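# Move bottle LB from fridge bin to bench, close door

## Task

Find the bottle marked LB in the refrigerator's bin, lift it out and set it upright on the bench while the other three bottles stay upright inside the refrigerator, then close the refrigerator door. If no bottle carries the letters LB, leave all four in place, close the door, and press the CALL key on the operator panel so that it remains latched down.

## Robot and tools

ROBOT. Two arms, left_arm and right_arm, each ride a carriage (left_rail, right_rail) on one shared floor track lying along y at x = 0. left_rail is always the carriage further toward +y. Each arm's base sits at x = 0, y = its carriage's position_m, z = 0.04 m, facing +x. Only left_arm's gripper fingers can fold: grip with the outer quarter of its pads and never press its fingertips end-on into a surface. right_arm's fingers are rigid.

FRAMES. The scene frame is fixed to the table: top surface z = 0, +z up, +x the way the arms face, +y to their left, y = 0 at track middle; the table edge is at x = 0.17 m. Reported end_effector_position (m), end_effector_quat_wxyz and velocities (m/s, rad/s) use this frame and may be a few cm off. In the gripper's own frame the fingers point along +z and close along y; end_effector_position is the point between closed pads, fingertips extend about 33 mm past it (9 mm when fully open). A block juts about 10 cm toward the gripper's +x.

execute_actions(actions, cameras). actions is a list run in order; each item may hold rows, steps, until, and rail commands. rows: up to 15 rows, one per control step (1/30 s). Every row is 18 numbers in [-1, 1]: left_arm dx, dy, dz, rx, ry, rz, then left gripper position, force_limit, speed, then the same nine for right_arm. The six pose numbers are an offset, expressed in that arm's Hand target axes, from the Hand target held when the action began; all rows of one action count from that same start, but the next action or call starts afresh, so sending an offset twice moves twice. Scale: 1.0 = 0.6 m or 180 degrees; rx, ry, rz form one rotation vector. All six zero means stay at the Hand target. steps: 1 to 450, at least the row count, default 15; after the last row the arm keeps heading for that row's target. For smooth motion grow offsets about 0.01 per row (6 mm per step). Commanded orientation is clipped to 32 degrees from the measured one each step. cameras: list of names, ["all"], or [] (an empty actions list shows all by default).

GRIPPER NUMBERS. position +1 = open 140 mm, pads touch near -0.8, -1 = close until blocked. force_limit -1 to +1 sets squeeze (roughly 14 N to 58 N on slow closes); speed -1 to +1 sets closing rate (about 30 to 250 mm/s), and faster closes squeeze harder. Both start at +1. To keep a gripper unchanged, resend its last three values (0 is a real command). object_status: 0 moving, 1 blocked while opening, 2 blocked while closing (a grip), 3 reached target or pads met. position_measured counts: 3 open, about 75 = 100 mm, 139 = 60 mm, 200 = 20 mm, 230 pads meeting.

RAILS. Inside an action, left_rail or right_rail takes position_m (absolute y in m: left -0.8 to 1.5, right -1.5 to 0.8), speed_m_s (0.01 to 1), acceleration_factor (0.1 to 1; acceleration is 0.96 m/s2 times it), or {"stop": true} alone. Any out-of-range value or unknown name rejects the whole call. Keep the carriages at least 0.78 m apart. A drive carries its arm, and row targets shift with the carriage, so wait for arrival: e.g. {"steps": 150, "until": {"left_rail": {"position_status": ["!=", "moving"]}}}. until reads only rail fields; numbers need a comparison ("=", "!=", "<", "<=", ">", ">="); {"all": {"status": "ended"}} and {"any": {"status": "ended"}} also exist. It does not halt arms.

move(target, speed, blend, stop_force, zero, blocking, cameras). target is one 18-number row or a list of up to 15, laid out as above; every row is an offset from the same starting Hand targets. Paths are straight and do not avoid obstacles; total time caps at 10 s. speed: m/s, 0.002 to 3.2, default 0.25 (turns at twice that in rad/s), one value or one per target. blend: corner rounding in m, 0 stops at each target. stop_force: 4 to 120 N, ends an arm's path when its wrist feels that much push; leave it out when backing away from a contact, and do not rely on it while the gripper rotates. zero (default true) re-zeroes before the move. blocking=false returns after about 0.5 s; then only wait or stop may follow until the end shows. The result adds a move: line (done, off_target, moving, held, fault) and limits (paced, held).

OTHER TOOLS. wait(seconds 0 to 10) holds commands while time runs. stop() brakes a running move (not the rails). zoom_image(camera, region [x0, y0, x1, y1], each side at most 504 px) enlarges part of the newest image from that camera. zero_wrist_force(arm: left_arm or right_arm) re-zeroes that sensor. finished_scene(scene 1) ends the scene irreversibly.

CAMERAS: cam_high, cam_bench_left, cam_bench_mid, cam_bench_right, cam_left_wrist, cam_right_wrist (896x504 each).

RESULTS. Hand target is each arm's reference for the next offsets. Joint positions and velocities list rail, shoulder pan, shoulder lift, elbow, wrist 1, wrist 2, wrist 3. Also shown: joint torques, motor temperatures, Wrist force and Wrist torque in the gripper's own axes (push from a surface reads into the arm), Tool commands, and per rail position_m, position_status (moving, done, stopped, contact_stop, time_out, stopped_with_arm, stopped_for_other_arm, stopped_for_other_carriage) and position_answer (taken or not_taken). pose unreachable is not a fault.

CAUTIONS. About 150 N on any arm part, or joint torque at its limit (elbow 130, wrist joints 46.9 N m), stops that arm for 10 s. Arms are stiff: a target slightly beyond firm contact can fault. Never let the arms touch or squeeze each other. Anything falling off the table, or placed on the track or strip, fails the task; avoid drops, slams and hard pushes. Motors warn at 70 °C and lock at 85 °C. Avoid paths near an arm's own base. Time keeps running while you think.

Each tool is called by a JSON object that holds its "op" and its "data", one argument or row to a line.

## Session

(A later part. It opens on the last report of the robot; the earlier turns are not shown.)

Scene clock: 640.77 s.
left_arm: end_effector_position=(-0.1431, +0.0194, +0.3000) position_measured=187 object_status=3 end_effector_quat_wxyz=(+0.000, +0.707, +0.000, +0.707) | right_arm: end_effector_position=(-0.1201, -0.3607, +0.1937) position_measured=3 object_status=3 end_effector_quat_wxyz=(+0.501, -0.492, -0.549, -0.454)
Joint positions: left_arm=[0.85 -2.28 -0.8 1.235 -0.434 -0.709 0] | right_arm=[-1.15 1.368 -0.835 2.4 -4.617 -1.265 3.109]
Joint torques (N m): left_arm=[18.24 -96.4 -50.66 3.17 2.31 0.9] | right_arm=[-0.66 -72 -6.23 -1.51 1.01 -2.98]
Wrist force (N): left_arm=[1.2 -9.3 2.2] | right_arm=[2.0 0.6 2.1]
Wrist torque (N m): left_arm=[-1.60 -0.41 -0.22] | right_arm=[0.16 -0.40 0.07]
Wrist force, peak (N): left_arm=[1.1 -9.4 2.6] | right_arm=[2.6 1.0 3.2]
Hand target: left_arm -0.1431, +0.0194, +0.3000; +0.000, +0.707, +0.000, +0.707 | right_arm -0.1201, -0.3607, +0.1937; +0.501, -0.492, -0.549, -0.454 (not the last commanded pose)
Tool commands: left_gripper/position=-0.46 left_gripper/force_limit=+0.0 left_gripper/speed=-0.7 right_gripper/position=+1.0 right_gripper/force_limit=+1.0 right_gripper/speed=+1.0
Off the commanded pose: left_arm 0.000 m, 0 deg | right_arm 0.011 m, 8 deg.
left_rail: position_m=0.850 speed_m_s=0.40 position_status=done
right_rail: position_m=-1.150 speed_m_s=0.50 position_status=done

{"op": "move", "data": {
  "target": [0,0,0,0,0,0,-0.46,0,-0.7,0.0282,0.0285,0.3995,-0.033,0.0275,0.0033,1,1,1],
  "speed": 0.3,
  "cameras": ["cam_right_wrist"]
}}

{"op": "zoom_image", "data": {
  "camera": "cam_right_wrist",
  "region": [340, 0, 640, 320]
}}

Scene clock: 648.40 s.
left_arm: end_effector_position=(-0.1431, +0.0194, +0.3000) position_measured=187 object_status=3 end_effector_quat_wxyz=(+0.000, +0.707, +0.000, +0.707) | right_arm: end_effector_position=(-0.1280, -0.1201, +0.1901) position_measured=3 object_status=3 end_effector_quat_wxyz=(+0.501, -0.500, -0.500, -0.500)
Joint positions: left_arm=[0.85 -2.28 -0.8 1.235 -0.434 -0.709 0] | right_arm=[-1.15 1.503 -0.677 1.887 -4.353 -1.503 3.143]
Joint torques (N m): left_arm=[18.9 -95.44 -50.33 3.3 2.12 0.87] | right_arm=[11.51 -74.62 -29.71 0.46 -2.46 2.35]
Wrist force (N): left_arm=[1.3 -9.1 2.1] | right_arm=[1.8 0.5 2.4]
Wrist torque (N m): left_arm=[-1.55 -0.44 -0.22] | right_arm=[0.12 -0.36 -0.13]
Wrist force, peak (N): left_arm=[0.9 -9.6 2.3] | right_arm=[2.0 0.5 4.7]
Hand target: left_arm -0.1431, +0.0194, +0.3000; +0.000, +0.707, +0.000, +0.707 | right_arm -0.1281, -0.1200, +0.1901; +0.501, -0.500, -0.500, -0.500
Off the commanded pose: left_arm 0.000 m, 0 deg | right_arm 0.000 m, 0 deg.
left_rail: position_m=0.850 speed_m_s=0.40 position_status=done
right_rail: position_m=-1.150 speed_m_s=0.50 position_status=done
move: done
Images, in order (width x height): cam_right_wrist 896x504.

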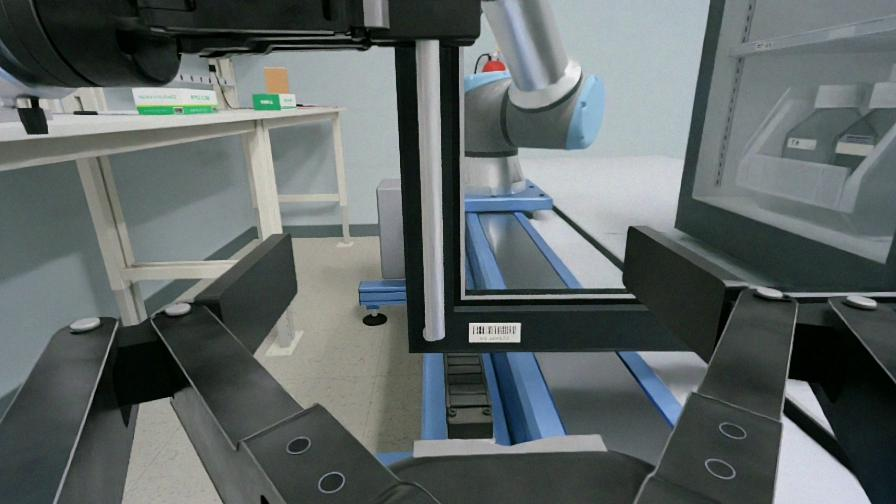

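Scaled by 1.575 from the camera's 896x504 image, which has a finer 1280x720 frame.

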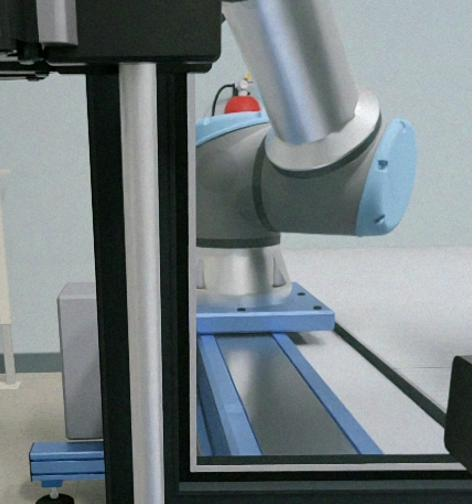

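{"op": "move", "data": {
  "target": [0,0,0,0,0,0,-0.46,0,-0.7,0,-0.0273,0.125,0,0,0,-0.2,0,-0.3],
  "speed": 0.15,
  "stop_force": 15,
  "cameras": ["cam_right_wrist"]
}}

{"op": "zoom_image", "data": {
  "camera": "cam_right_wrist",
  "region": [360, 120, 560, 320]
}}

Scene clock: 661.80 s.
left_arm: end_effector_position=(-0.1431, +0.0194, +0.3000) position_measured=187 object_status=3 end_effector_quat_wxyz=(+0.000, +0.707, +0.000, +0.707) | right_arm: end_effector_position=(-0.1445, -0.0450, +0.1902) position_measured=154 object_status=3 end_effector_quat_wxyz=(+0.501, -0.500, -0.500, -0.500)
Joint positions: left_arm=[0.85 -2.28 -0.8 1.235 -0.434 -0.709 0] | right_arm=[-1.15 1.532 -0.624 1.72 -4.239 -1.531 3.143]
Joint torques (N m): left_arm=[20.43 -94.1 -50.05 3.93 1.9 0.94] | right_arm=[11.6 -85.44 -30.76 -0.08 -2.32 -1.94]
Wrist force (N): left_arm=[0.8 -9.1 2.2] | right_arm=[1.6 0.5 2.4]
Wrist torque (N m): left_arm=[-1.57 -0.33 -0.22] | right_arm=[0.09 -0.34 -0.12]
Wrist force, peak (N): left_arm=[1.3 -9.5 2.2] | right_arm=[1.9 0.0 4.3]
Hand target: left_arm -0.1431, +0.0194, +0.3000; +0.000, +0.707, +0.000, +0.707 | right_arm -0.1445, -0.0450, +0.1902; +0.501, -0.500, -0.500, -0.500
Off the commanded pose: left_arm 0.000 m, 0 deg | right_arm 0.000 m, 0 deg.
left_rail: position_m=0.850 speed_m_s=0.40 position_status=done
right_rail: position_m=-1.150 speed_m_s=0.50 position_status=done
move: done
Images, in order (width x height): cam_right_wrist 896x504.

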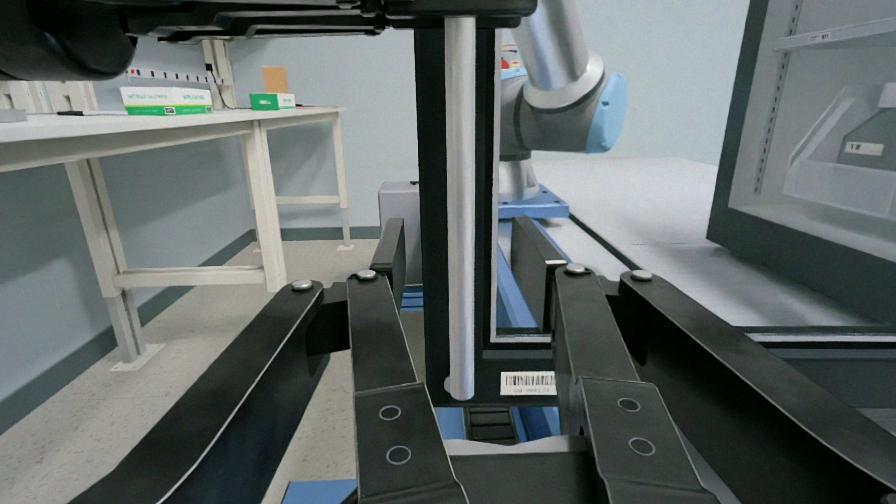

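Scaled by 2.520 from the camera's 896x504 image, which has a finer 1280x720 frame.

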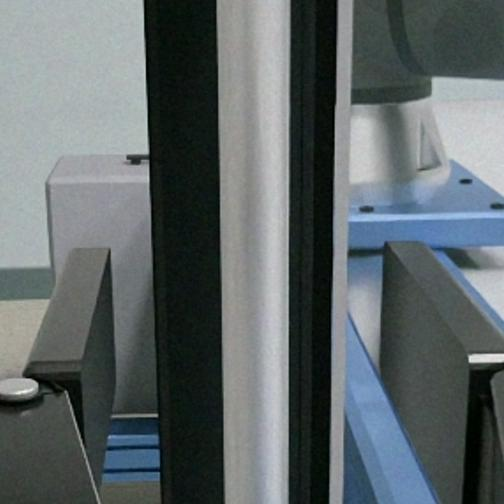

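{"op": "move", "data": {
  "target": [0,0,0,0,0,0,-0.46,0,-0.7,0,0.0025,0.075,0,0,0,-0.2,0,-0.3],
  "speed": 0.12,
  "stop_force": 12
}}

{"op": "execute_actions", "data": {
  "actions": [
    {"rows":[[0,0,0,0,0,0,-0.46,0,-0.7,0,0,0,0,0,0,-0.44,0,-0.5]],"steps":25}
  ],
  "cameras": ["cam_right_wrist"]
}}

{"op": "zoom_image", "data": {
  "camera": "cam_right_wrist",
  "region": [380, 140, 540, 300]
}}

Scene clock: 671.57 s.
left_arm: end_effector_position=(-0.1431, +0.0194, +0.3000) position_measured=187 object_status=3 end_effector_quat_wxyz=(+0.000, +0.707, +0.000, +0.707) | right_arm: end_effector_position=(-0.1430, +0.0000, +0.1903) position_measured=154 object_status=3 end_effector_quat_wxyz=(+0.501, -0.500, -0.500, -0.500)
Joint positions: left_arm=[0.85 -2.28 -0.8 1.235 -0.434 -0.709 0] | right_arm=[-1.15 1.532 -0.588 1.619 -4.174 -1.532 3.143]
Joint torques (N m): left_arm=[18.19 -97.02 -50.81 3.17 1.79 1.39] | right_arm=[10.21 -88.35 -33.25 -0.27 -2.04 -2.37]
Wrist force (N): left_arm=[1.3 -9.1 2.2] | right_arm=[1.4 0.3 2.6]
Wrist torque (N m): left_arm=[-1.57 -0.42 -0.21] | right_arm=[0.07 -0.31 -0.11]
Wrist force, peak (N): left_arm=[1.0 -9.5 2.4] | right_arm=[1.9 0.8 3.6]
Hand target: left_arm -0.1431, +0.0194, +0.3000; +0.000, +0.707, +0.000, +0.707 | right_arm -0.1430, +0.0000, +0.1903; +0.501, -0.500, -0.500, -0.500
Off the commanded pose: left_arm 0.000 m, 0 deg | right_arm 0.000 m, 0 deg.
left_rail: position_m=0.850 speed_m_s=0.40 position_status=done
right_rail: position_m=-1.150 speed_m_s=0.50 position_status=done
move: done

Scene clock: 672.60 s.
left_arm: end_effector_position=(-0.1431, +0.0194, +0.3000) position_measured=187 object_status=3 end_effector_quat_wxyz=(+0.000, +0.707, +0.000, +0.707) | right_arm: end_effector_position=(-0.1430, +0.0000, +0.1903) position_measured=185 object_status=3 end_effector_quat_wxyz=(+0.501, -0.500, -0.500, -0.500)
Joint positions: left_arm=[0.85 -2.28 -0.8 1.235 -0.434 -0.709 0] | right_arm=[-1.15 1.532 -0.588 1.619 -4.174 -1.532 3.143]
Joint torques (N m): left_arm=[17.24 -96.73 -51.46 3.09 1.28 0.95] | right_arm=[9.83 -89.6 -35.41 0.05 -1.79 -2.06]
Wrist force (N): left_arm=[1.2 -8.9 2.2] | right_arm=[1.6 0.7 2.6]
Wrist torque (N m): left_arm=[-1.53 -0.40 -0.22] | right_arm=[0.16 -0.36 -0.11]
Wrist force, peak (N): left_arm=[1.1 -9.2 2.2] | right_arm=[1.6 0.6 2.9]
Hand target: left_arm -0.1431, +0.0194, +0.3000; +0.000, +0.707, +0.000, +0.707 | right_arm -0.1430, +0.0000, +0.1903; +0.501, -0.500, -0.500, -0.500
Off the commanded pose: left_arm 0.000 m, 0 deg | right_arm 0.000 m, 0 deg.
left_rail: position_m=0.850 speed_m_s=0.40 position_status=done
right_rail: position_m=-1.150 speed_m_s=0.50 position_status=done
Images, in order (width x height): cam_right_wrist 896x504.

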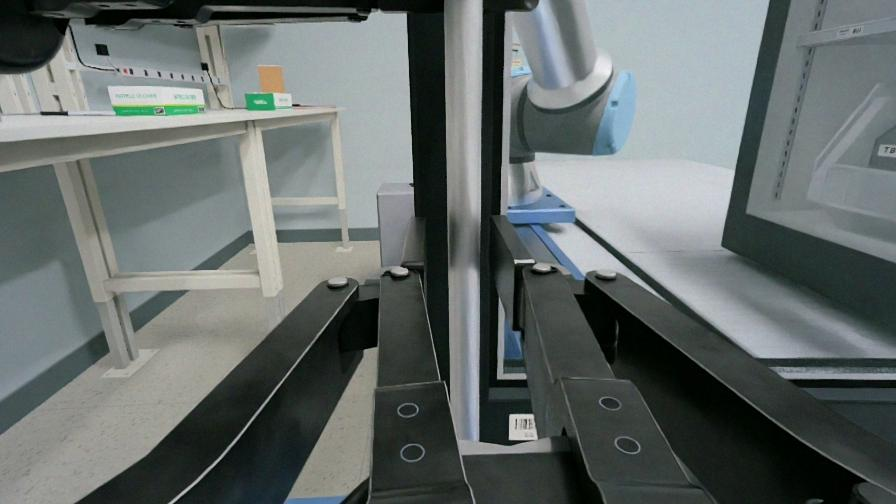

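Scaled by 3.150 from the camera's 896x504 image, which has a finer 1280x720 frame.

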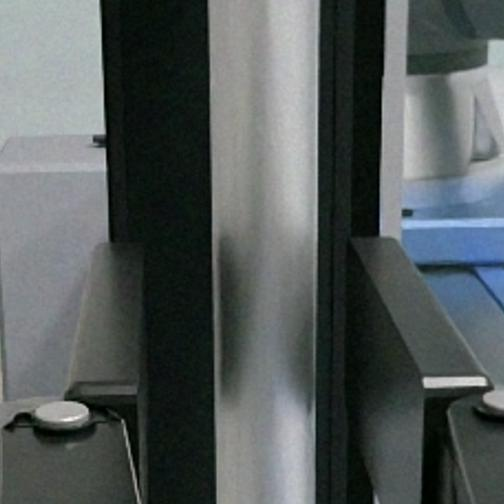

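{"op": "execute_actions", "data": {
  "actions": [
    {"rows":[[0,0,0,0,0,0,-0.46,0,-0.7,0,0.0042,0,0,0,0,-0.44,0,-0.5]],"steps":15},
    {"rows":[[0,0,0,0,0,0,-0.46,0,-0.7,0,0,0,0,0,0,-1,0,-1]],"steps":50}
  ]
}}

Scene clock: 677.93 s.
left_arm: end_effector_position=(-0.1431, +0.0194, +0.3000) position_measured=187 object_status=3 end_effector_quat_wxyz=(+0.000, +0.707, +0.000, +0.707) | right_arm: end_effector_position=(-0.1404, +0.0000, +0.1903) position_measured=210 object_status=2 end_effector_quat_wxyz=(+0.501, -0.500, -0.500, -0.500)
Joint positions: left_arm=[0.85 -2.28 -0.8 1.235 -0.434 -0.709 0] | right_arm=[-1.15 1.529 -0.588 1.62 -4.175 -1.529 3.143]
Joint torques (N m): left_arm=[17.94 -95.09 -49.29 3.28 1.2 1.37] | right_arm=[-13.5 -114.74 -17.07 -4.37 -1.81 -1.19]
Wrist force (N): left_arm=[1.2 -12.2 2.4] | right_arm=[1.8 -1.9 -1.1]
Wrist torque (N m): left_arm=[-1.50 -0.40 -0.23] | right_arm=[0.14 -0.38 -0.24]
Wrist force, peak (N): left_arm=[1.0 -12.5 1.9] | right_arm=[1.4 0.3 3.2]
Hand target: left_arm -0.1431, +0.0194, +0.3000; +0.000, +0.707, +0.000, +0.707 | right_arm -0.1404, +0.0000, +0.1903; +0.501, -0.500, -0.500, -0.500
Off the commanded pose: left_arm 0.000 m, 0 deg | right_arm 0.000 m, 0 deg.
left_rail: position_m=0.850 speed_m_s=0.40 position_status=done
right_rail: position_m=-1.150 speed_m_s=0.50 position_status=done

{"op": "move", "data": {
  "target": [
    [0,0,-0.2167,0,0,0,-0.46,0,-0.7,0,0,0,0,0,0,-1,0,-1],
    [0,-0.55,-0.2,0,0,0,-0.46,0,-0.7,0,0,0,0,0,0,-1,0,-1],
    [0,-0.55,0.42,0,0,0,-0.46,0,-0.7,0,0,0,0,0,0,-1,0,-1]
  ],
  "speed": 0.3,
  "blend": 0.03,
  "cameras": ["cam_left_wrist", "cam_right_wrist"]
}}

{"op": "zoom_image", "data": {
  "camera": "cam_left_wrist",
  "region": [360, 120, 620, 380]
}}

Scene clock: 692.67 s.
left_arm: end_effector_position=(+0.1089, +0.3494, +0.3001) position_measured=187 object_status=3 end_effector_quat_wxyz=(+0.000, +0.707, +0.000, +0.707) end_effector_velocity=(+0.002, -0.001, +0.000) end_effector_angular_velocity=(-0.001, +0.000, -0.002) | right_arm: end_effector_position=(-0.1404, +0.0000, +0.1903) position_measured=210 object_status=2 end_effector_quat_wxyz=(+0.501, -0.500, -0.500, -0.500)
Joint positions: left_arm=[0.85 -2.326 -1.378 2.159 -0.78 -0.755 0] | right_arm=[-1.15 1.529 -0.588 1.62 -4.175 -1.529 3.143]
Joint velocities: left_arm=[0 0.003 -0.001 0 0.001 0.005 -0.001] | right_arm=[within noise]
Joint torques (N m): left_arm=[15.59 -69.03 -25.69 -0.2 2.67 2.01] | right_arm=[-13.1 -105.82 -31.62 -2.51 -1.73 1.62]
Wrist force (N): left_arm=[0.9 -7.6 2.6] | right_arm=[0.9 -2.0 3.8]
Wrist torque (N m): left_arm=[-1.59 -0.34 -0.22] | right_arm=[0.16 -0.35 -0.24]
Wrist force, peak (N): left_arm=[0.8 -13.6 8.0] | right_arm=[1.3 -2.2 4.2]
Hand target: left_arm +0.1090, +0.3493, +0.3001; +0.000, +0.707, +0.000, +0.707 | right_arm -0.1404, +0.0000, +0.1903; +0.501, -0.500, -0.500, -0.500
Off the commanded pose: left_arm 0.000 m, 0 deg | right_arm 0.000 m, 0 deg.
left_rail: position_m=0.850 speed_m_s=0.40 position_status=done
right_rail: position_m=-1.150 speed_m_s=0.50 position_status=done
move: done
Images, in order (width x height): cam_left_wrist 896x504, cam_right_wrist 896x504.

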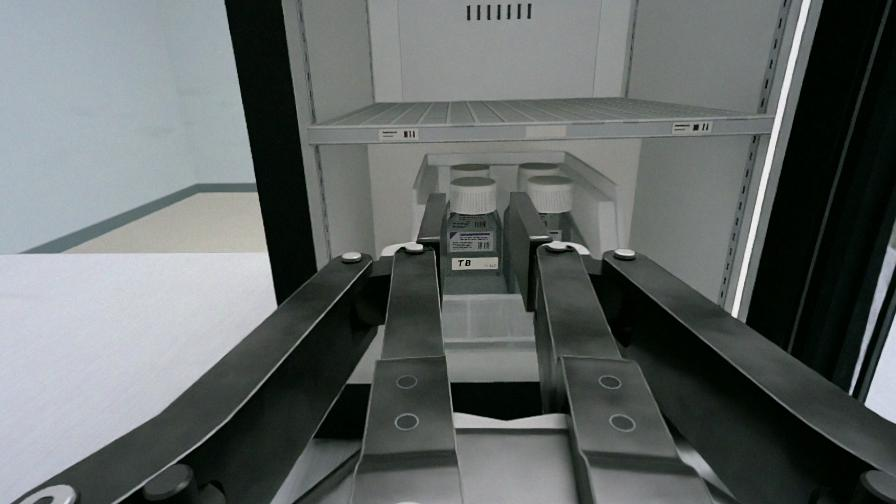

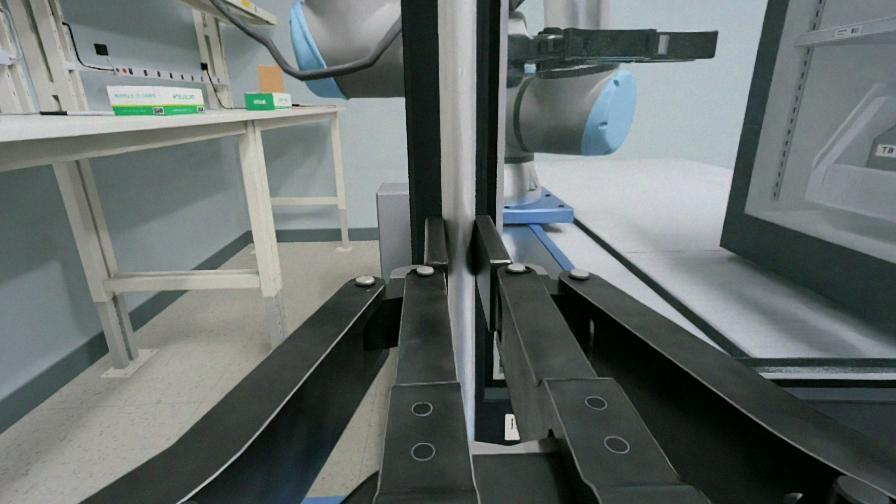

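Scaled by 1.938 from the camera's 896x504 image, which has a finer 1280x720 frame.

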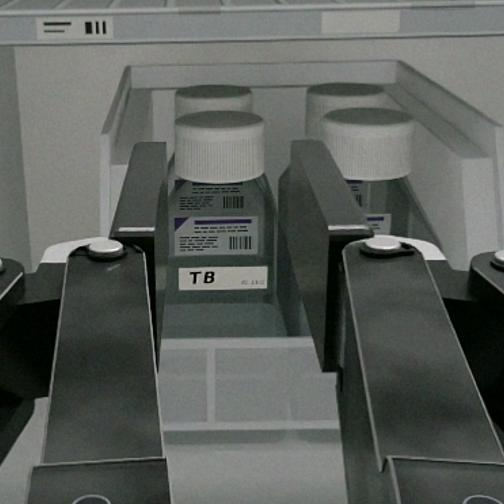

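{"op": "move", "data": {
  "target": [-0.0635,0.0188,0.2183,0,0,0,-0.05,-1,-0.3,0,0,0,0,0,0,-1,0,-1],
  "speed": 0.2,
  "stop_force": 10,
  "cameras": ["cam_left_wrist"]
}}

{"op": "zoom_image", "data": {
  "camera": "cam_left_wrist",
  "region": [330, 80, 650, 340]
}}

Scene clock: 747.70 s.
left_arm: end_effector_position=(+0.2400, +0.3380, +0.2620) position_measured=135 object_status=3 end_effector_quat_wxyz=(+0.000, +0.707, +0.000, +0.707) | right_arm: end_effector_position=(-0.1404, +0.0000, +0.1903) position_measured=210 object_status=2 end_effector_quat_wxyz=(+0.501, -0.500, -0.500, -0.500)
Joint positions: left_arm=[0.85 -2.105 -1.365 2.24 -0.875 -0.534 0] | right_arm=[-1.15 1.529 -0.588 1.62 -4.175 -1.529 3.143]
Joint torques (N m): left_arm=[20.06 -33.45 -38.5 -0.84 1.91 2.1] | right_arm=[-3.91 -100.95 -21.98 -2.78 -1.82 1.89]
Wrist force (N): left_arm=[1.1 -7.5 2.4] | right_arm=[1.2 -2.0 3.9]
Wrist torque (N m): left_arm=[-1.57 -0.38 -0.21] | right_arm=[0.15 -0.40 -0.24]
Wrist force, peak (N): left_arm=[1.0 -7.4 4.5] | right_arm=[1.3 -2.4 4.2]
Hand target: left_arm +0.2400, +0.3380, +0.2620; +0.000, +0.707, +0.000, +0.707 | right_arm -0.1404, +0.0000, +0.1903; +0.501, -0.500, -0.500, -0.500
Off the commanded pose: left_arm 0.000 m, 0 deg | right_arm 0.000 m, 0 deg.
left_rail: position_m=0.850 speed_m_s=0.40 position_status=done
right_rail: position_m=-1.150 speed_m_s=0.50 position_status=done
move: done
Images, in order (width x height): cam_left_wrist 896x504.

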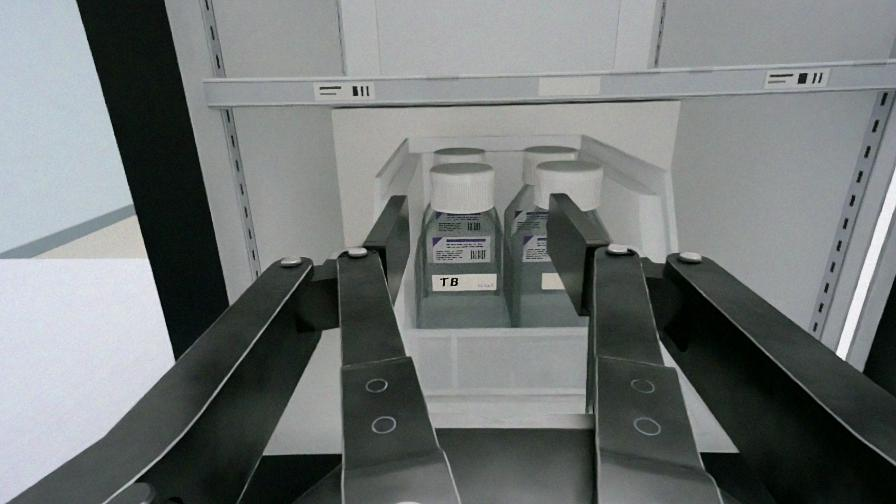

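Scaled by 1.575 from the camera's 896x504 image, which has a finer 1280x720 frame.

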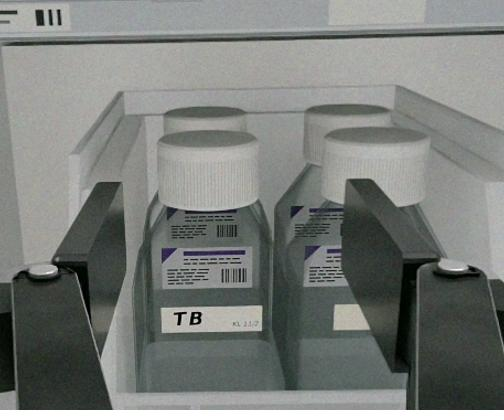

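{"op": "move", "data": {
  "target": [0.03,0.1333,0,0,0,0,-0.05,-1,-0.3,0,0,0,0,0,0,-1,0,-1],
  "speed": 0.15,
  "stop_force": 10,
  "cameras": ["cam_left_wrist"]
}}

{"op": "zoom_image", "data": {
  "camera": "cam_left_wrist",
  "region": [360, 120, 580, 340]
}}

Scene clock: 815.03 s.
left_arm: end_effector_position=(+0.2400, +0.2580, +0.2800) position_measured=135 object_status=3 end_effector_quat_wxyz=(+0.000, +0.707, +0.000, +0.707) | right_arm: end_effector_position=(-0.1404, +0.0000, +0.1903) position_measured=210 object_status=2 end_effector_quat_wxyz=(+0.501, -0.500, -0.500, -0.500)
Joint positions: left_arm=[0.85 -2.034 -1.282 2.077 -0.795 -0.462 0] | right_arm=[-1.15 1.529 -0.588 1.62 -4.175 -1.529 3.143]
Joint torques (N m): left_arm=[18.44 -45.94 -41.05 4.67 2.43 -2.88] | right_arm=[1.31 -95.75 -13.49 -2.31 -1.78 1.97]
Wrist force (N): left_arm=[1.2 -7.4 2.4] | right_arm=[0.9 -2.2 3.8]
Wrist torque (N m): left_arm=[-1.54 -0.42 0.12] | right_arm=[0.11 -0.35 -0.24]
Wrist force, peak (N): left_arm=[1.0 -8.3 2.8] | right_arm=[1.1 -2.2 4.4]
Hand target: left_arm +0.2400, +0.2580, +0.2800; +0.000, +0.707, +0.000, +0.707 | right_arm -0.1404, +0.0000, +0.1903; +0.501, -0.500, -0.500, -0.500
Off the commanded pose: left_arm 0.000 m, 0 deg | right_arm 0.000 m, 0 deg.
left_rail: position_m=0.850 speed_m_s=0.40 position_status=done
right_rail: position_m=-1.150 speed_m_s=0.50 position_status=done
move: done
Images, in order (width x height): cam_left_wrist 896x504.

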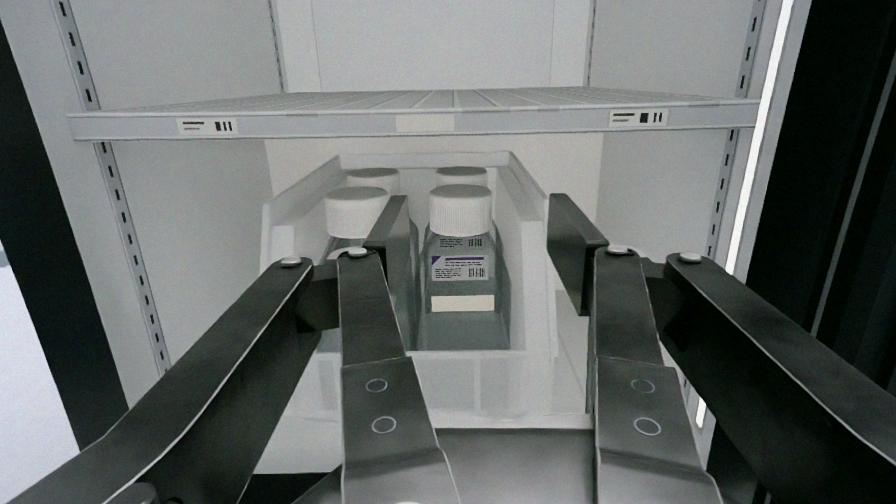

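Scaled by 2.291 from the camera's 896x504 image, which has a finer 1280x720 frame.

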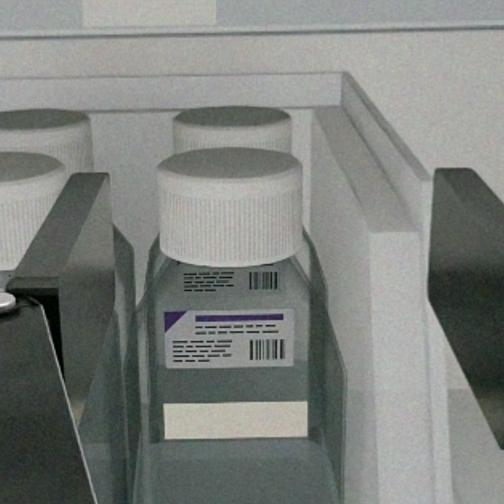

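{"op": "move", "data": {
  "target": [-0.1,0,0,0,0,0,-0.05,-1,-0.3,0,0,0,0,0,0,-1,0,-1],
  "speed": 0.15,
  "stop_force": 10,
  "cameras": ["cam_left_wrist"]
}}

{"op": "zoom_image", "data": {
  "camera": "cam_left_wrist",
  "region": [400, 140, 540, 280]
}}

Scene clock: 826.87 s.
left_arm: end_effector_position=(+0.2400, +0.2581, +0.2200) position_measured=135 object_status=3 end_effector_quat_wxyz=(+0.000, +0.707, +0.000, +0.707) | right_arm: end_effector_position=(-0.1404, +0.0000, +0.1903) position_measured=210 object_status=2 end_effector_quat_wxyz=(+0.501, -0.500, -0.500, -0.500)
Joint positions: left_arm=[0.85 -2.034 -1.197 2.107 -0.91 -0.462 0] | right_arm=[-1.15 1.529 -0.588 1.62 -4.175 -1.529 3.143]
Joint torques (N m): left_arm=[-15.68 -48.49 -22.89 -1.1 2.05 2.21] | right_arm=[4.29 -90.43 -15.5 -2.14 -1.57 2.03]
Wrist force (N): left_arm=[1.3 -7.3 2.6] | right_arm=[1.1 -2.1 3.8]
Wrist torque (N m): left_arm=[-1.51 -0.43 -0.21] | right_arm=[0.14 -0.38 -0.24]
Wrist force, peak (N): left_arm=[2.8 -7.5 2.8] | right_arm=[0.9 -2.4 4.4]
Hand target: left_arm +0.2400, +0.2581, +0.2200; +0.000, +0.707, +0.000, +0.707 | right_arm -0.1404, +0.0000, +0.1903; +0.501, -0.500, -0.500, -0.500
Off the commanded pose: left_arm 0.000 m, 0 deg | right_arm 0.000 m, 0 deg.
left_rail: position_m=0.850 speed_m_s=0.40 position_status=done
right_rail: position_m=-1.150 speed_m_s=0.50 position_status=done
move: done
Images, in order (width x height): cam_left_wrist 896x504.

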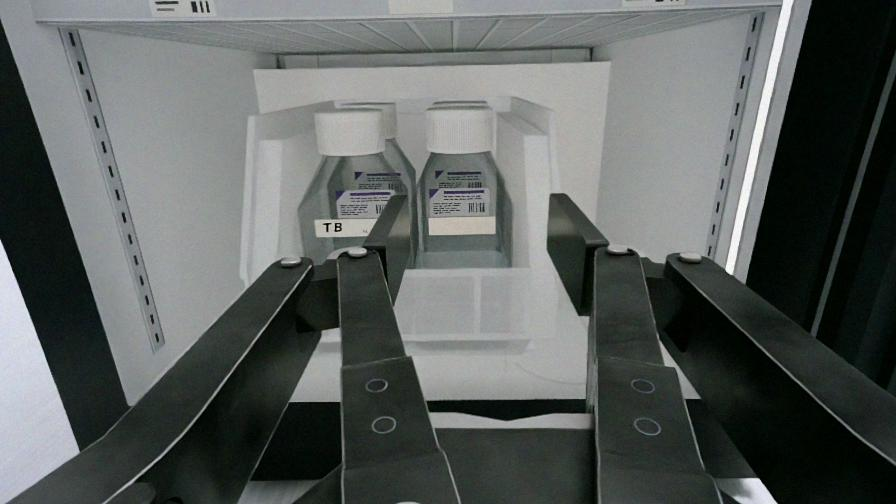

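Scaled by 3.600 from the camera's 896x504 image, which has a finer 1280x720 frame.

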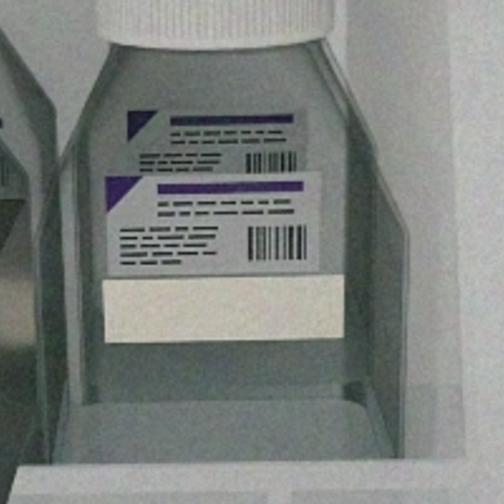

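{"op": "zoom_image", "data": {
  "camera": "cam_left_wrist",
  "region": [430, 60, 630, 260]
}}

{"op": "zoom_image", "data": {
  "camera": "cam_left_wrist",
  "region": [220, 60, 480, 360]
}}

Scaled by 2.520 from the camera's 896x504 image, which has a finer 1280x720 frame.

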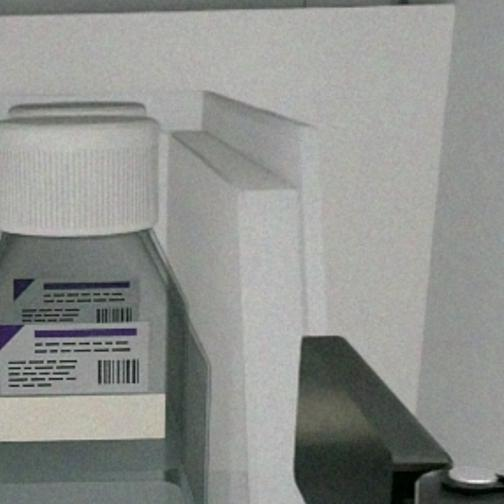

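Scaled by 1.680 from the camera's 896x504 image, which has a finer 1280x720 frame.

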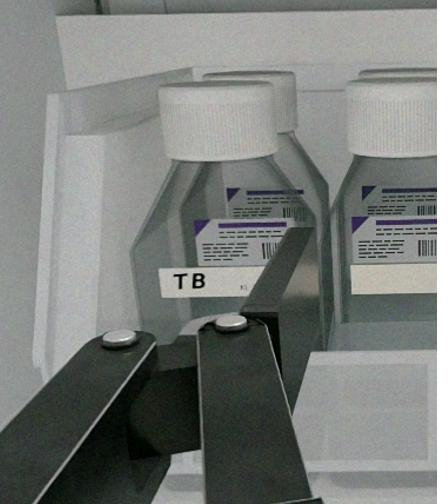

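{"op": "move", "data": {
  "target": [
    [0.0433,-0.0083,0,0,0,0,-0.12,-1,-0.3,0,0,0,0,0,0,-1,0,-1],
    [0.0433,-0.0083,0.16,0,0,0,-0.12,-1,-0.3,0,0,0,0,0,0,-1,0,-1]
  ],
  "speed": 0.12,
  "stop_force": 10,
  "cameras": ["cam_left_wrist"]
}}

{"op": "zoom_image", "data": {
  "camera": "cam_left_wrist",
  "region": [340, 100, 620, 380]
}}

Scene clock: 906.90 s.
left_arm: end_effector_position=(+0.3360, +0.2630, +0.2460) position_measured=144 object_status=3 end_effector_quat_wxyz=(+0.000, +0.707, +0.000, +0.707) | right_arm: end_effector_position=(-0.1404, +0.0000, +0.1903) position_measured=210 object_status=2 end_effector_quat_wxyz=(+0.501, -0.500, -0.500, -0.500)
Joint positions: left_arm=[0.85 -1.88 -1.252 2.122 -0.87 -0.309 0] | right_arm=[-1.15 1.529 -0.588 1.62 -4.175 -1.529 3.143]
Joint torques (N m): left_arm=[19.69 -44.41 -38.24 1.57 2.64 1.42] | right_arm=[2.89 -95.22 -14.51 -2.02 -1.08 2.03]
Wrist force (N): left_arm=[1.1 -7.3 2.6] | right_arm=[1.4 -2.3 3.9]
Wrist torque (N m): left_arm=[-1.52 -0.38 0.00] | right_arm=[0.09 -0.46 -0.24]
Wrist force, peak (N): left_arm=[1.3 -7.7 3.8] | right_arm=[0.9 -2.1 4.5]
Hand target: left_arm +0.3360, +0.2630, +0.2460; +0.000, +0.707, +0.000, +0.707 | right_arm -0.1404, +0.0000, +0.1903; +0.501, -0.500, -0.500, -0.500
Off the commanded pose: left_arm 0.000 m, 0 deg | right_arm 0.000 m, 0 deg.
left_rail: position_m=0.850 speed_m_s=0.40 position_status=done
right_rail: position_m=-1.150 speed_m_s=0.50 position_status=done
move: done
Images, in order (width x height): cam_left_wrist 896x504.

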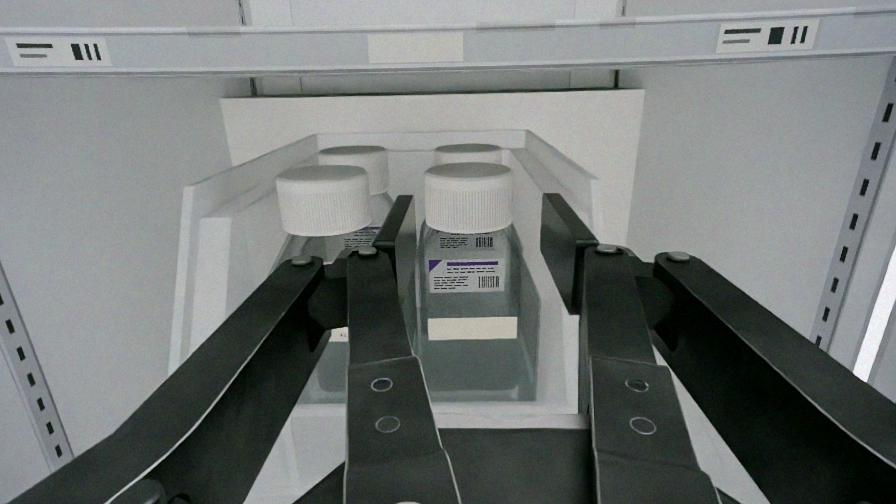

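Scaled by 1.800 from the camera's 896x504 image, which has a finer 1280x720 frame.

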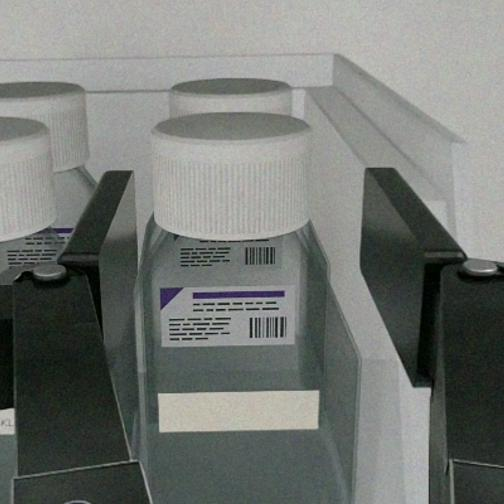

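{"op": "move", "data": {
  "target": [0,-0.006,0.1,0,0,0,-0.12,-1,-0.3,0,0,0,0,0,0,-1,0,-1],
  "speed": 0.08,
  "stop_force": 10,
  "cameras": ["cam_left_wrist"]
}}

{"op": "zoom_image", "data": {
  "camera": "cam_left_wrist",
  "region": [340, 120, 620, 380]
}}

Scene clock: 915.37 s.
left_arm: end_effector_position=(+0.3960, +0.2666, +0.2460) position_measured=144 object_status=3 end_effector_quat_wxyz=(+0.000, +0.707, +0.000, +0.707) | right_arm: end_effector_position=(-0.1404, +0.0000, +0.1903) position_measured=210 object_status=2 end_effector_quat_wxyz=(+0.501, -0.500, -0.500, -0.500)
Joint positions: left_arm=[0.85 -1.778 -1.254 2.124 -0.87 -0.207 0] | right_arm=[-1.15 1.529 -0.588 1.62 -4.175 -1.529 3.143]
Joint torques (N m): left_arm=[16.85 -44.45 -38.28 1.49 2.97 0.47] | right_arm=[4.79 -96.77 -15.47 -2.5 -1.1 2.04]
Wrist force (N): left_arm=[1.0 -7.8 2.6] | right_arm=[1.3 -2.2 4.1]
Wrist torque (N m): left_arm=[-1.64 -0.38 0.00] | right_arm=[0.10 -0.42 -0.24]
Wrist force, peak (N): left_arm=[1.1 -7.9 2.9] | right_arm=[1.2 -2.2 4.3]
Hand target: left_arm +0.3960, +0.2666, +0.2460; +0.000, +0.707, +0.000, +0.707 | right_arm -0.1404, +0.0000, +0.1903; +0.501, -0.500, -0.500, -0.500
Off the commanded pose: left_arm 0.000 m, 0 deg | right_arm 0.000 m, 0 deg.
left_rail: position_m=0.850 speed_m_s=0.40 position_status=done
right_rail: position_m=-1.150 speed_m_s=0.50 position_status=done
move: done
Images, in order (width x height): cam_left_wrist 896x504.

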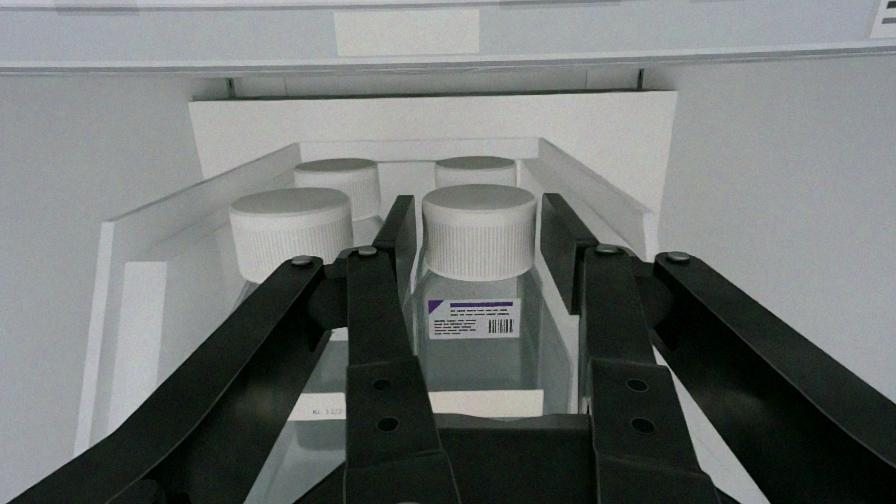

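Scaled by 1.800 from the camera's 896x504 image, which has a finer 1280x720 frame.

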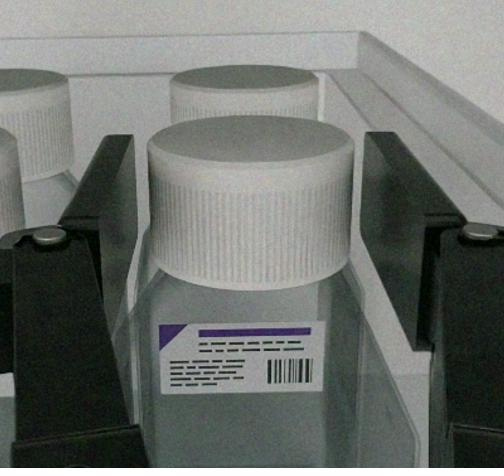

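{"op": "execute_actions", "data": {
  "actions": [
    {"rows":[[0,0,-0.005,0,0,0,-0.12,-1,-0.3,0,0,0,0,0,0,-1,0,-1]],"steps":12},
    {"rows":[[0,0,0,0,0,0,-1,0,-1,0,0,0,0,0,0,-1,0,-1]],"steps":45}
  ],
  "cameras": ["cam_left_wrist"]
}}

Scene clock: 923.17 s.
left_arm: end_effector_position=(+0.3930, +0.2666, +0.2460) position_measured=161 object_status=2 end_effector_quat_wxyz=(+0.000, +0.707, +0.000, +0.707) | right_arm: end_effector_position=(-0.1404, +0.0000, +0.1903) position_measured=210 object_status=2 end_effector_quat_wxyz=(+0.501, -0.500, -0.500, -0.500)
Joint positions: left_arm=[0.85 -1.783 -1.254 2.125 -0.87 -0.212 0] | right_arm=[-1.15 1.529 -0.588 1.62 -4.175 -1.529 3.143]
Joint torques (N m): left_arm=[-20.1 -77.16 -27.43 -1.25 -0.12 1.22] | right_arm=[5.09 -95.22 -15.01 -1.84 -1.23 2.1]
Wrist force (N): left_arm=[2.9 -7.9 1.5] | right_arm=[0.7 -1.8 4.0]
Wrist torque (N m): left_arm=[-1.52 -0.38 -0.06] | right_arm=[0.15 -0.35 -0.24]
Wrist force, peak (N): left_arm=[1.1 -8.0 4.1] | right_arm=[1.0 -2.3 4.4]
Hand target: left_arm +0.3930, +0.2666, +0.2460; +0.000, +0.707, +0.000, +0.707 | right_arm -0.1404, +0.0000, +0.1903; +0.501, -0.500, -0.500, -0.500
Off the commanded pose: left_arm 0.000 m, 0 deg | right_arm 0.000 m, 0 deg.
left_rail: position_m=0.850 speed_m_s=0.40 position_status=done
right_rail: position_m=-1.150 speed_m_s=0.50 position_status=done
Images, in order (width x height): cam_left_wrist 896x504.

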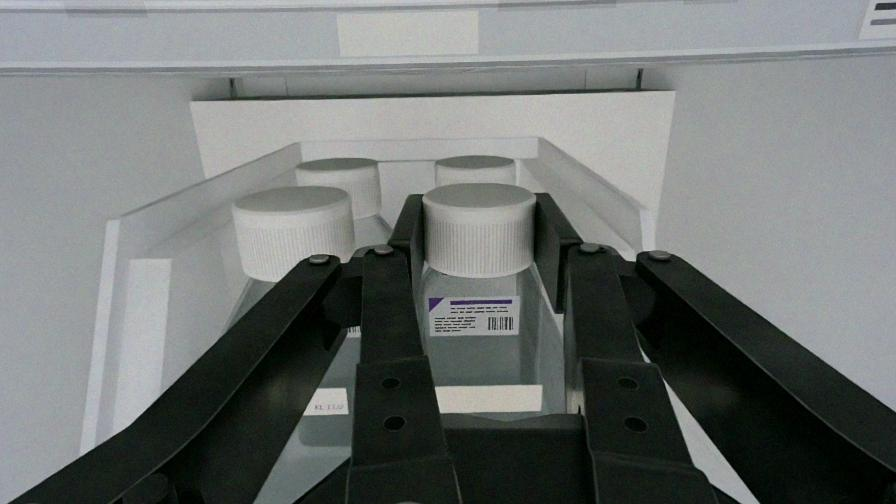

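{"op": "move", "data": {
  "target": [0.0667,0,0,0,0,0,-1,0,-1,0,0,0,0,0,0,-1,0,-1],
  "speed": 0.04,
  "stop_force": 14,
  "cameras": ["cam_left_wrist"]
}}

Scene clock: 928.10 s.
left_arm: end_effector_position=(+0.3930, +0.2666, +0.2860) position_measured=161 object_status=2 end_effector_quat_wxyz=(+0.000, +0.707, +0.000, +0.707) | right_arm: end_effector_position=(-0.1404, +0.0000, +0.1903) position_measured=210 object_status=2 end_effector_quat_wxyz=(+0.501, -0.500, -0.500, -0.500)
Joint positions: left_arm=[0.85 -1.783 -1.31 2.102 -0.792 -0.212 0] | right_arm=[-1.15 1.529 -0.588 1.62 -4.175 -1.529 3.143]
Joint torques (N m): left_arm=[-1.13 -75.6 -43.01 3.39 -1.66 -3.07] | right_arm=[4.69 -95.7 -14.58 -2.02 -0.91 1.62]
Wrist force (N): left_arm=[-2.4 -7.3 2.5] | right_arm=[1.2 -1.9 4.0]
Wrist torque (N m): left_arm=[-1.54 -0.57 0.10] | right_arm=[0.17 -0.37 -0.24]
Wrist force, peak (N): left_arm=[3.1 -8.5 1.5] | right_arm=[1.1 -2.2 4.3]
Hand target: left_arm +0.3930, +0.2666, +0.2860; +0.000, +0.707, +0.000, +0.707 | right_arm -0.1404, +0.0000, +0.1903; +0.501, -0.500, -0.500, -0.500
Off the commanded pose: left_arm 0.000 m, 0 deg | right_arm 0.000 m, 0 deg.
left_rail: position_m=0.850 speed_m_s=0.40 position_status=done
right_rail: position_m=-1.150 speed_m_s=0.50 position_status=done
move: done
Images, in order (width x height): cam_left_wrist 896x504.

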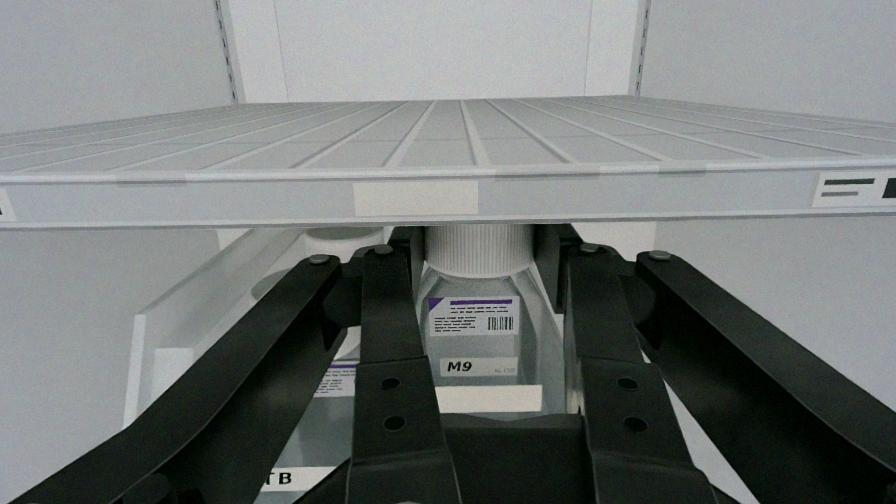

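{"op": "zoom_image", "data": {
  "camera": "cam_left_wrist",
  "region": [400, 260, 560, 420]
}}

{"op": "zoom_image", "data": {
  "camera": "cam_left_wrist",
  "region": [230, 320, 390, 504]
}}

Scaled by 3.150 from the camera's 896x504 image, which has a finer 1280x720 frame.

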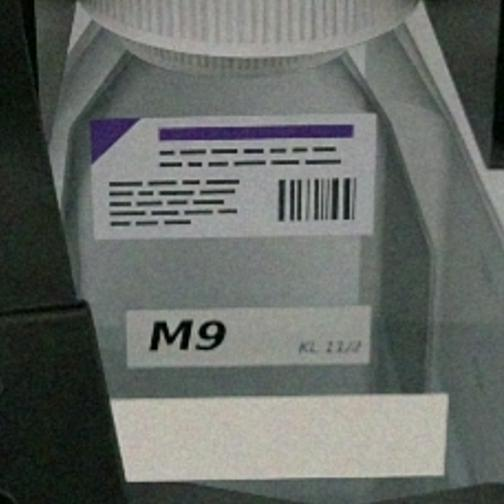

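Scaled by 2.739 from the camera's 896x504 image, which has a finer 1280x720 frame.

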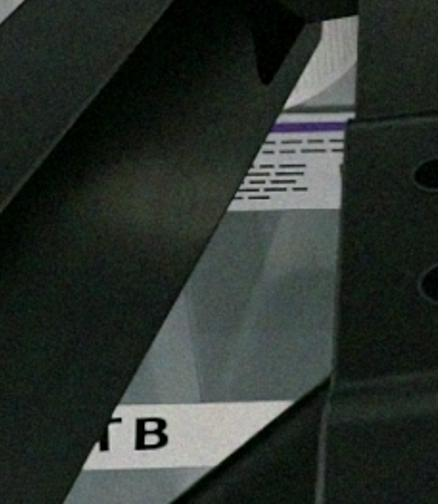

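{"op": "move", "data": {
  "target": [-0.0675,0,0,0,0,0,-1,0,-1,0,0,0,0,0,0,-1,0,-1],
  "speed": 0.03,
  "stop_force": 8
}}

Scene clock: 942.57 s.
left_arm: end_effector_position=(+0.3930, +0.2666, +0.2458) position_measured=161 object_status=2 end_effector_quat_wxyz=(+0.000, +0.707, +0.000, +0.707) | right_arm: end_effector_position=(-0.1404, +0.0000, +0.1903) position_measured=210 object_status=2 end_effector_quat_wxyz=(+0.501, -0.500, -0.500, -0.500)
Joint positions: left_arm=[0.85 -1.783 -1.254 2.125 -0.87 -0.212 0] | right_arm=[-1.15 1.529 -0.588 1.62 -4.175 -1.529 3.143]
Joint torques (N m): left_arm=[6.4 -71.35 -30.34 1.11 -1.58 -1.88] | right_arm=[1.6 -97.3 -14.96 -2.23 -0.56 2.07]
Wrist force (N): left_arm=[10.2 -9.8 2.3] | right_arm=[-0.4 -1.6 3.9]
Wrist torque (N m): left_arm=[-1.57 -0.23 -0.13] | right_arm=[0.20 -0.38 -0.24]
Wrist force, peak (N): left_arm=[10.2 -9.8 2.3] | right_arm=[1.3 -2.4 4.4]
Hand target: left_arm +0.3930, +0.2666, +0.2459; +0.000, +0.707, +0.000, +0.707 | right_arm -0.1404, +0.0000, +0.1903; +0.501, -0.500, -0.500, -0.500
Off the commanded pose: left_arm 0.000 m, 0 deg | right_arm 0.000 m, 0 deg.
left_rail: position_m=0.850 speed_m_s=0.40 position_status=done
right_rail: position_m=-1.150 speed_m_s=0.50 position_status=done
move: contact (left_arm)

{"op": "execute_actions", "data": {
  "actions": [
    {"rows":[[0,0,0,0,0,0,-0.12,0,-0.7,0,0,0,0,0,0,-1,0,-1]],"steps":25}
  ]
}}

{"op": "move", "data": {
  "target": [
    [0,0,-0.1083,0,0,0,-0.12,0,-0.3,0,0,0,0,0,0,-1,0,-1],
    [0,-0.1283,-0.1083,0,0,0,-0.12,0,-0.3,0,0,0,0,0,0,-1,0,-1],
    [0,-0.1283,-0.08,0,0,0,-0.12,0,-0.3,0,0,0,0,0,0,-1,0,-1]
  ],
  "speed": 0.15,
  "blend": 0.01,
  "cameras": ["cam_left_wrist"]
}}

{"op": "zoom_image", "data": {
  "camera": "cam_left_wrist",
  "region": [340, 100, 620, 380]
}}

Scene clock: 947.17 s.
left_arm: end_effector_position=(+0.3930, +0.2666, +0.2459) position_measured=144 object_status=3 end_effector_quat_wxyz=(+0.000, +0.707, +0.000, +0.707) | right_arm: end_effector_position=(-0.1404, +0.0000, +0.1903) position_measured=210 object_status=2 end_effector_quat_wxyz=(+0.501, -0.500, -0.500, -0.500)
Joint positions: left_arm=[0.85 -1.783 -1.254 2.125 -0.87 -0.212 0] | right_arm=[-1.15 1.529 -0.588 1.62 -4.175 -1.529 3.143]
Joint torques (N m): left_arm=[4.35 -74.13 -36.52 2.11 1.79 -3.02] | right_arm=[4.15 -95.29 -14.56 -2.22 -1.53 2.07]
Wrist force (N): left_arm=[0.8 -8.3 2.8] | right_arm=[0.6 -2.1 4.3]
Wrist torque (N m): left_arm=[-1.74 -0.33 -0.09] | right_arm=[0.13 -0.35 -0.25]
Wrist force, peak (N): left_arm=[10.3 -9.5 2.1] | right_arm=[1.3 -2.2 4.3]
Hand target: left_arm +0.3930, +0.2666, +0.2459; +0.000, +0.707, +0.000, +0.707 | right_arm -0.1404, +0.0000, +0.1903; +0.501, -0.500, -0.500, -0.500
Off the commanded pose: left_arm 0.000 m, 0 deg | right_arm 0.000 m, 0 deg.
left_rail: position_m=0.850 speed_m_s=0.40 position_status=done
right_rail: position_m=-1.150 speed_m_s=0.50 position_status=done

Scene clock: 948.73 s.
left_arm: end_effector_position=(+0.3448, +0.3435, +0.2459) position_measured=144 object_status=3 end_effector_quat_wxyz=(+0.000, +0.707, +0.000, +0.707) | right_arm: end_effector_position=(-0.1404, +0.0000, +0.1903) position_measured=210 object_status=2 end_effector_quat_wxyz=(+0.501, -0.500, -0.500, -0.500)
Joint positions: left_arm=[0.85 -1.913 -1.36 2.278 -0.918 -0.342 0] | right_arm=[-1.15 1.529 -0.588 1.62 -4.175 -1.529 3.143]
Joint torques (N m): left_arm=[19.79 -68.18 -22.42 -1.44 2.38 2.33] | right_arm=[4.57 -94.85 -15.36 -2.43 -1.55 1.93]
Wrist force (N): left_arm=[0.5 -8.4 2.9] | right_arm=[0.9 -2.0 4.0]
Wrist torque (N m): left_arm=[-1.76 -0.25 -0.24] | right_arm=[0.16 -0.41 -0.24]
Wrist force, peak (N): left_arm=[0.8 -9.2 3.6] | right_arm=[0.8 -2.1 4.3]
Hand target: left_arm +0.3450, +0.3436, +0.2459; +0.000, +0.707, +0.000, +0.707 | right_arm -0.1404, +0.0000, +0.1903; +0.501, -0.500, -0.500, -0.500
Off the commanded pose: left_arm 0.000 m, 0 deg | right_arm 0.000 m, 0 deg.
left_rail: position_m=0.850 speed_m_s=0.40 position_status=done
right_rail: position_m=-1.150 speed_m_s=0.50 position_status=done
move: done; blend cut to 0.0085 m at target 2
Images, in order (width x height): cam_left_wrist 896x504.

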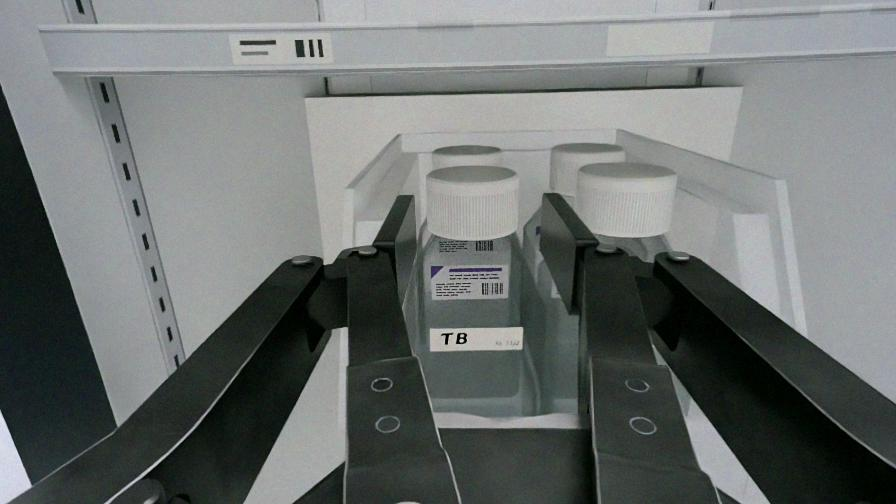

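Scaled by 1.800 from the camera's 896x504 image, which has a finer 1280x720 frame.

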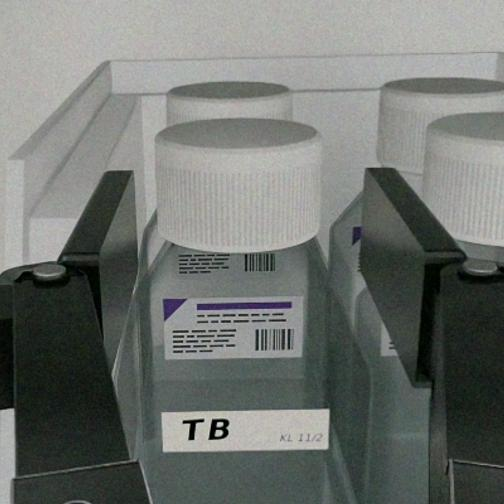

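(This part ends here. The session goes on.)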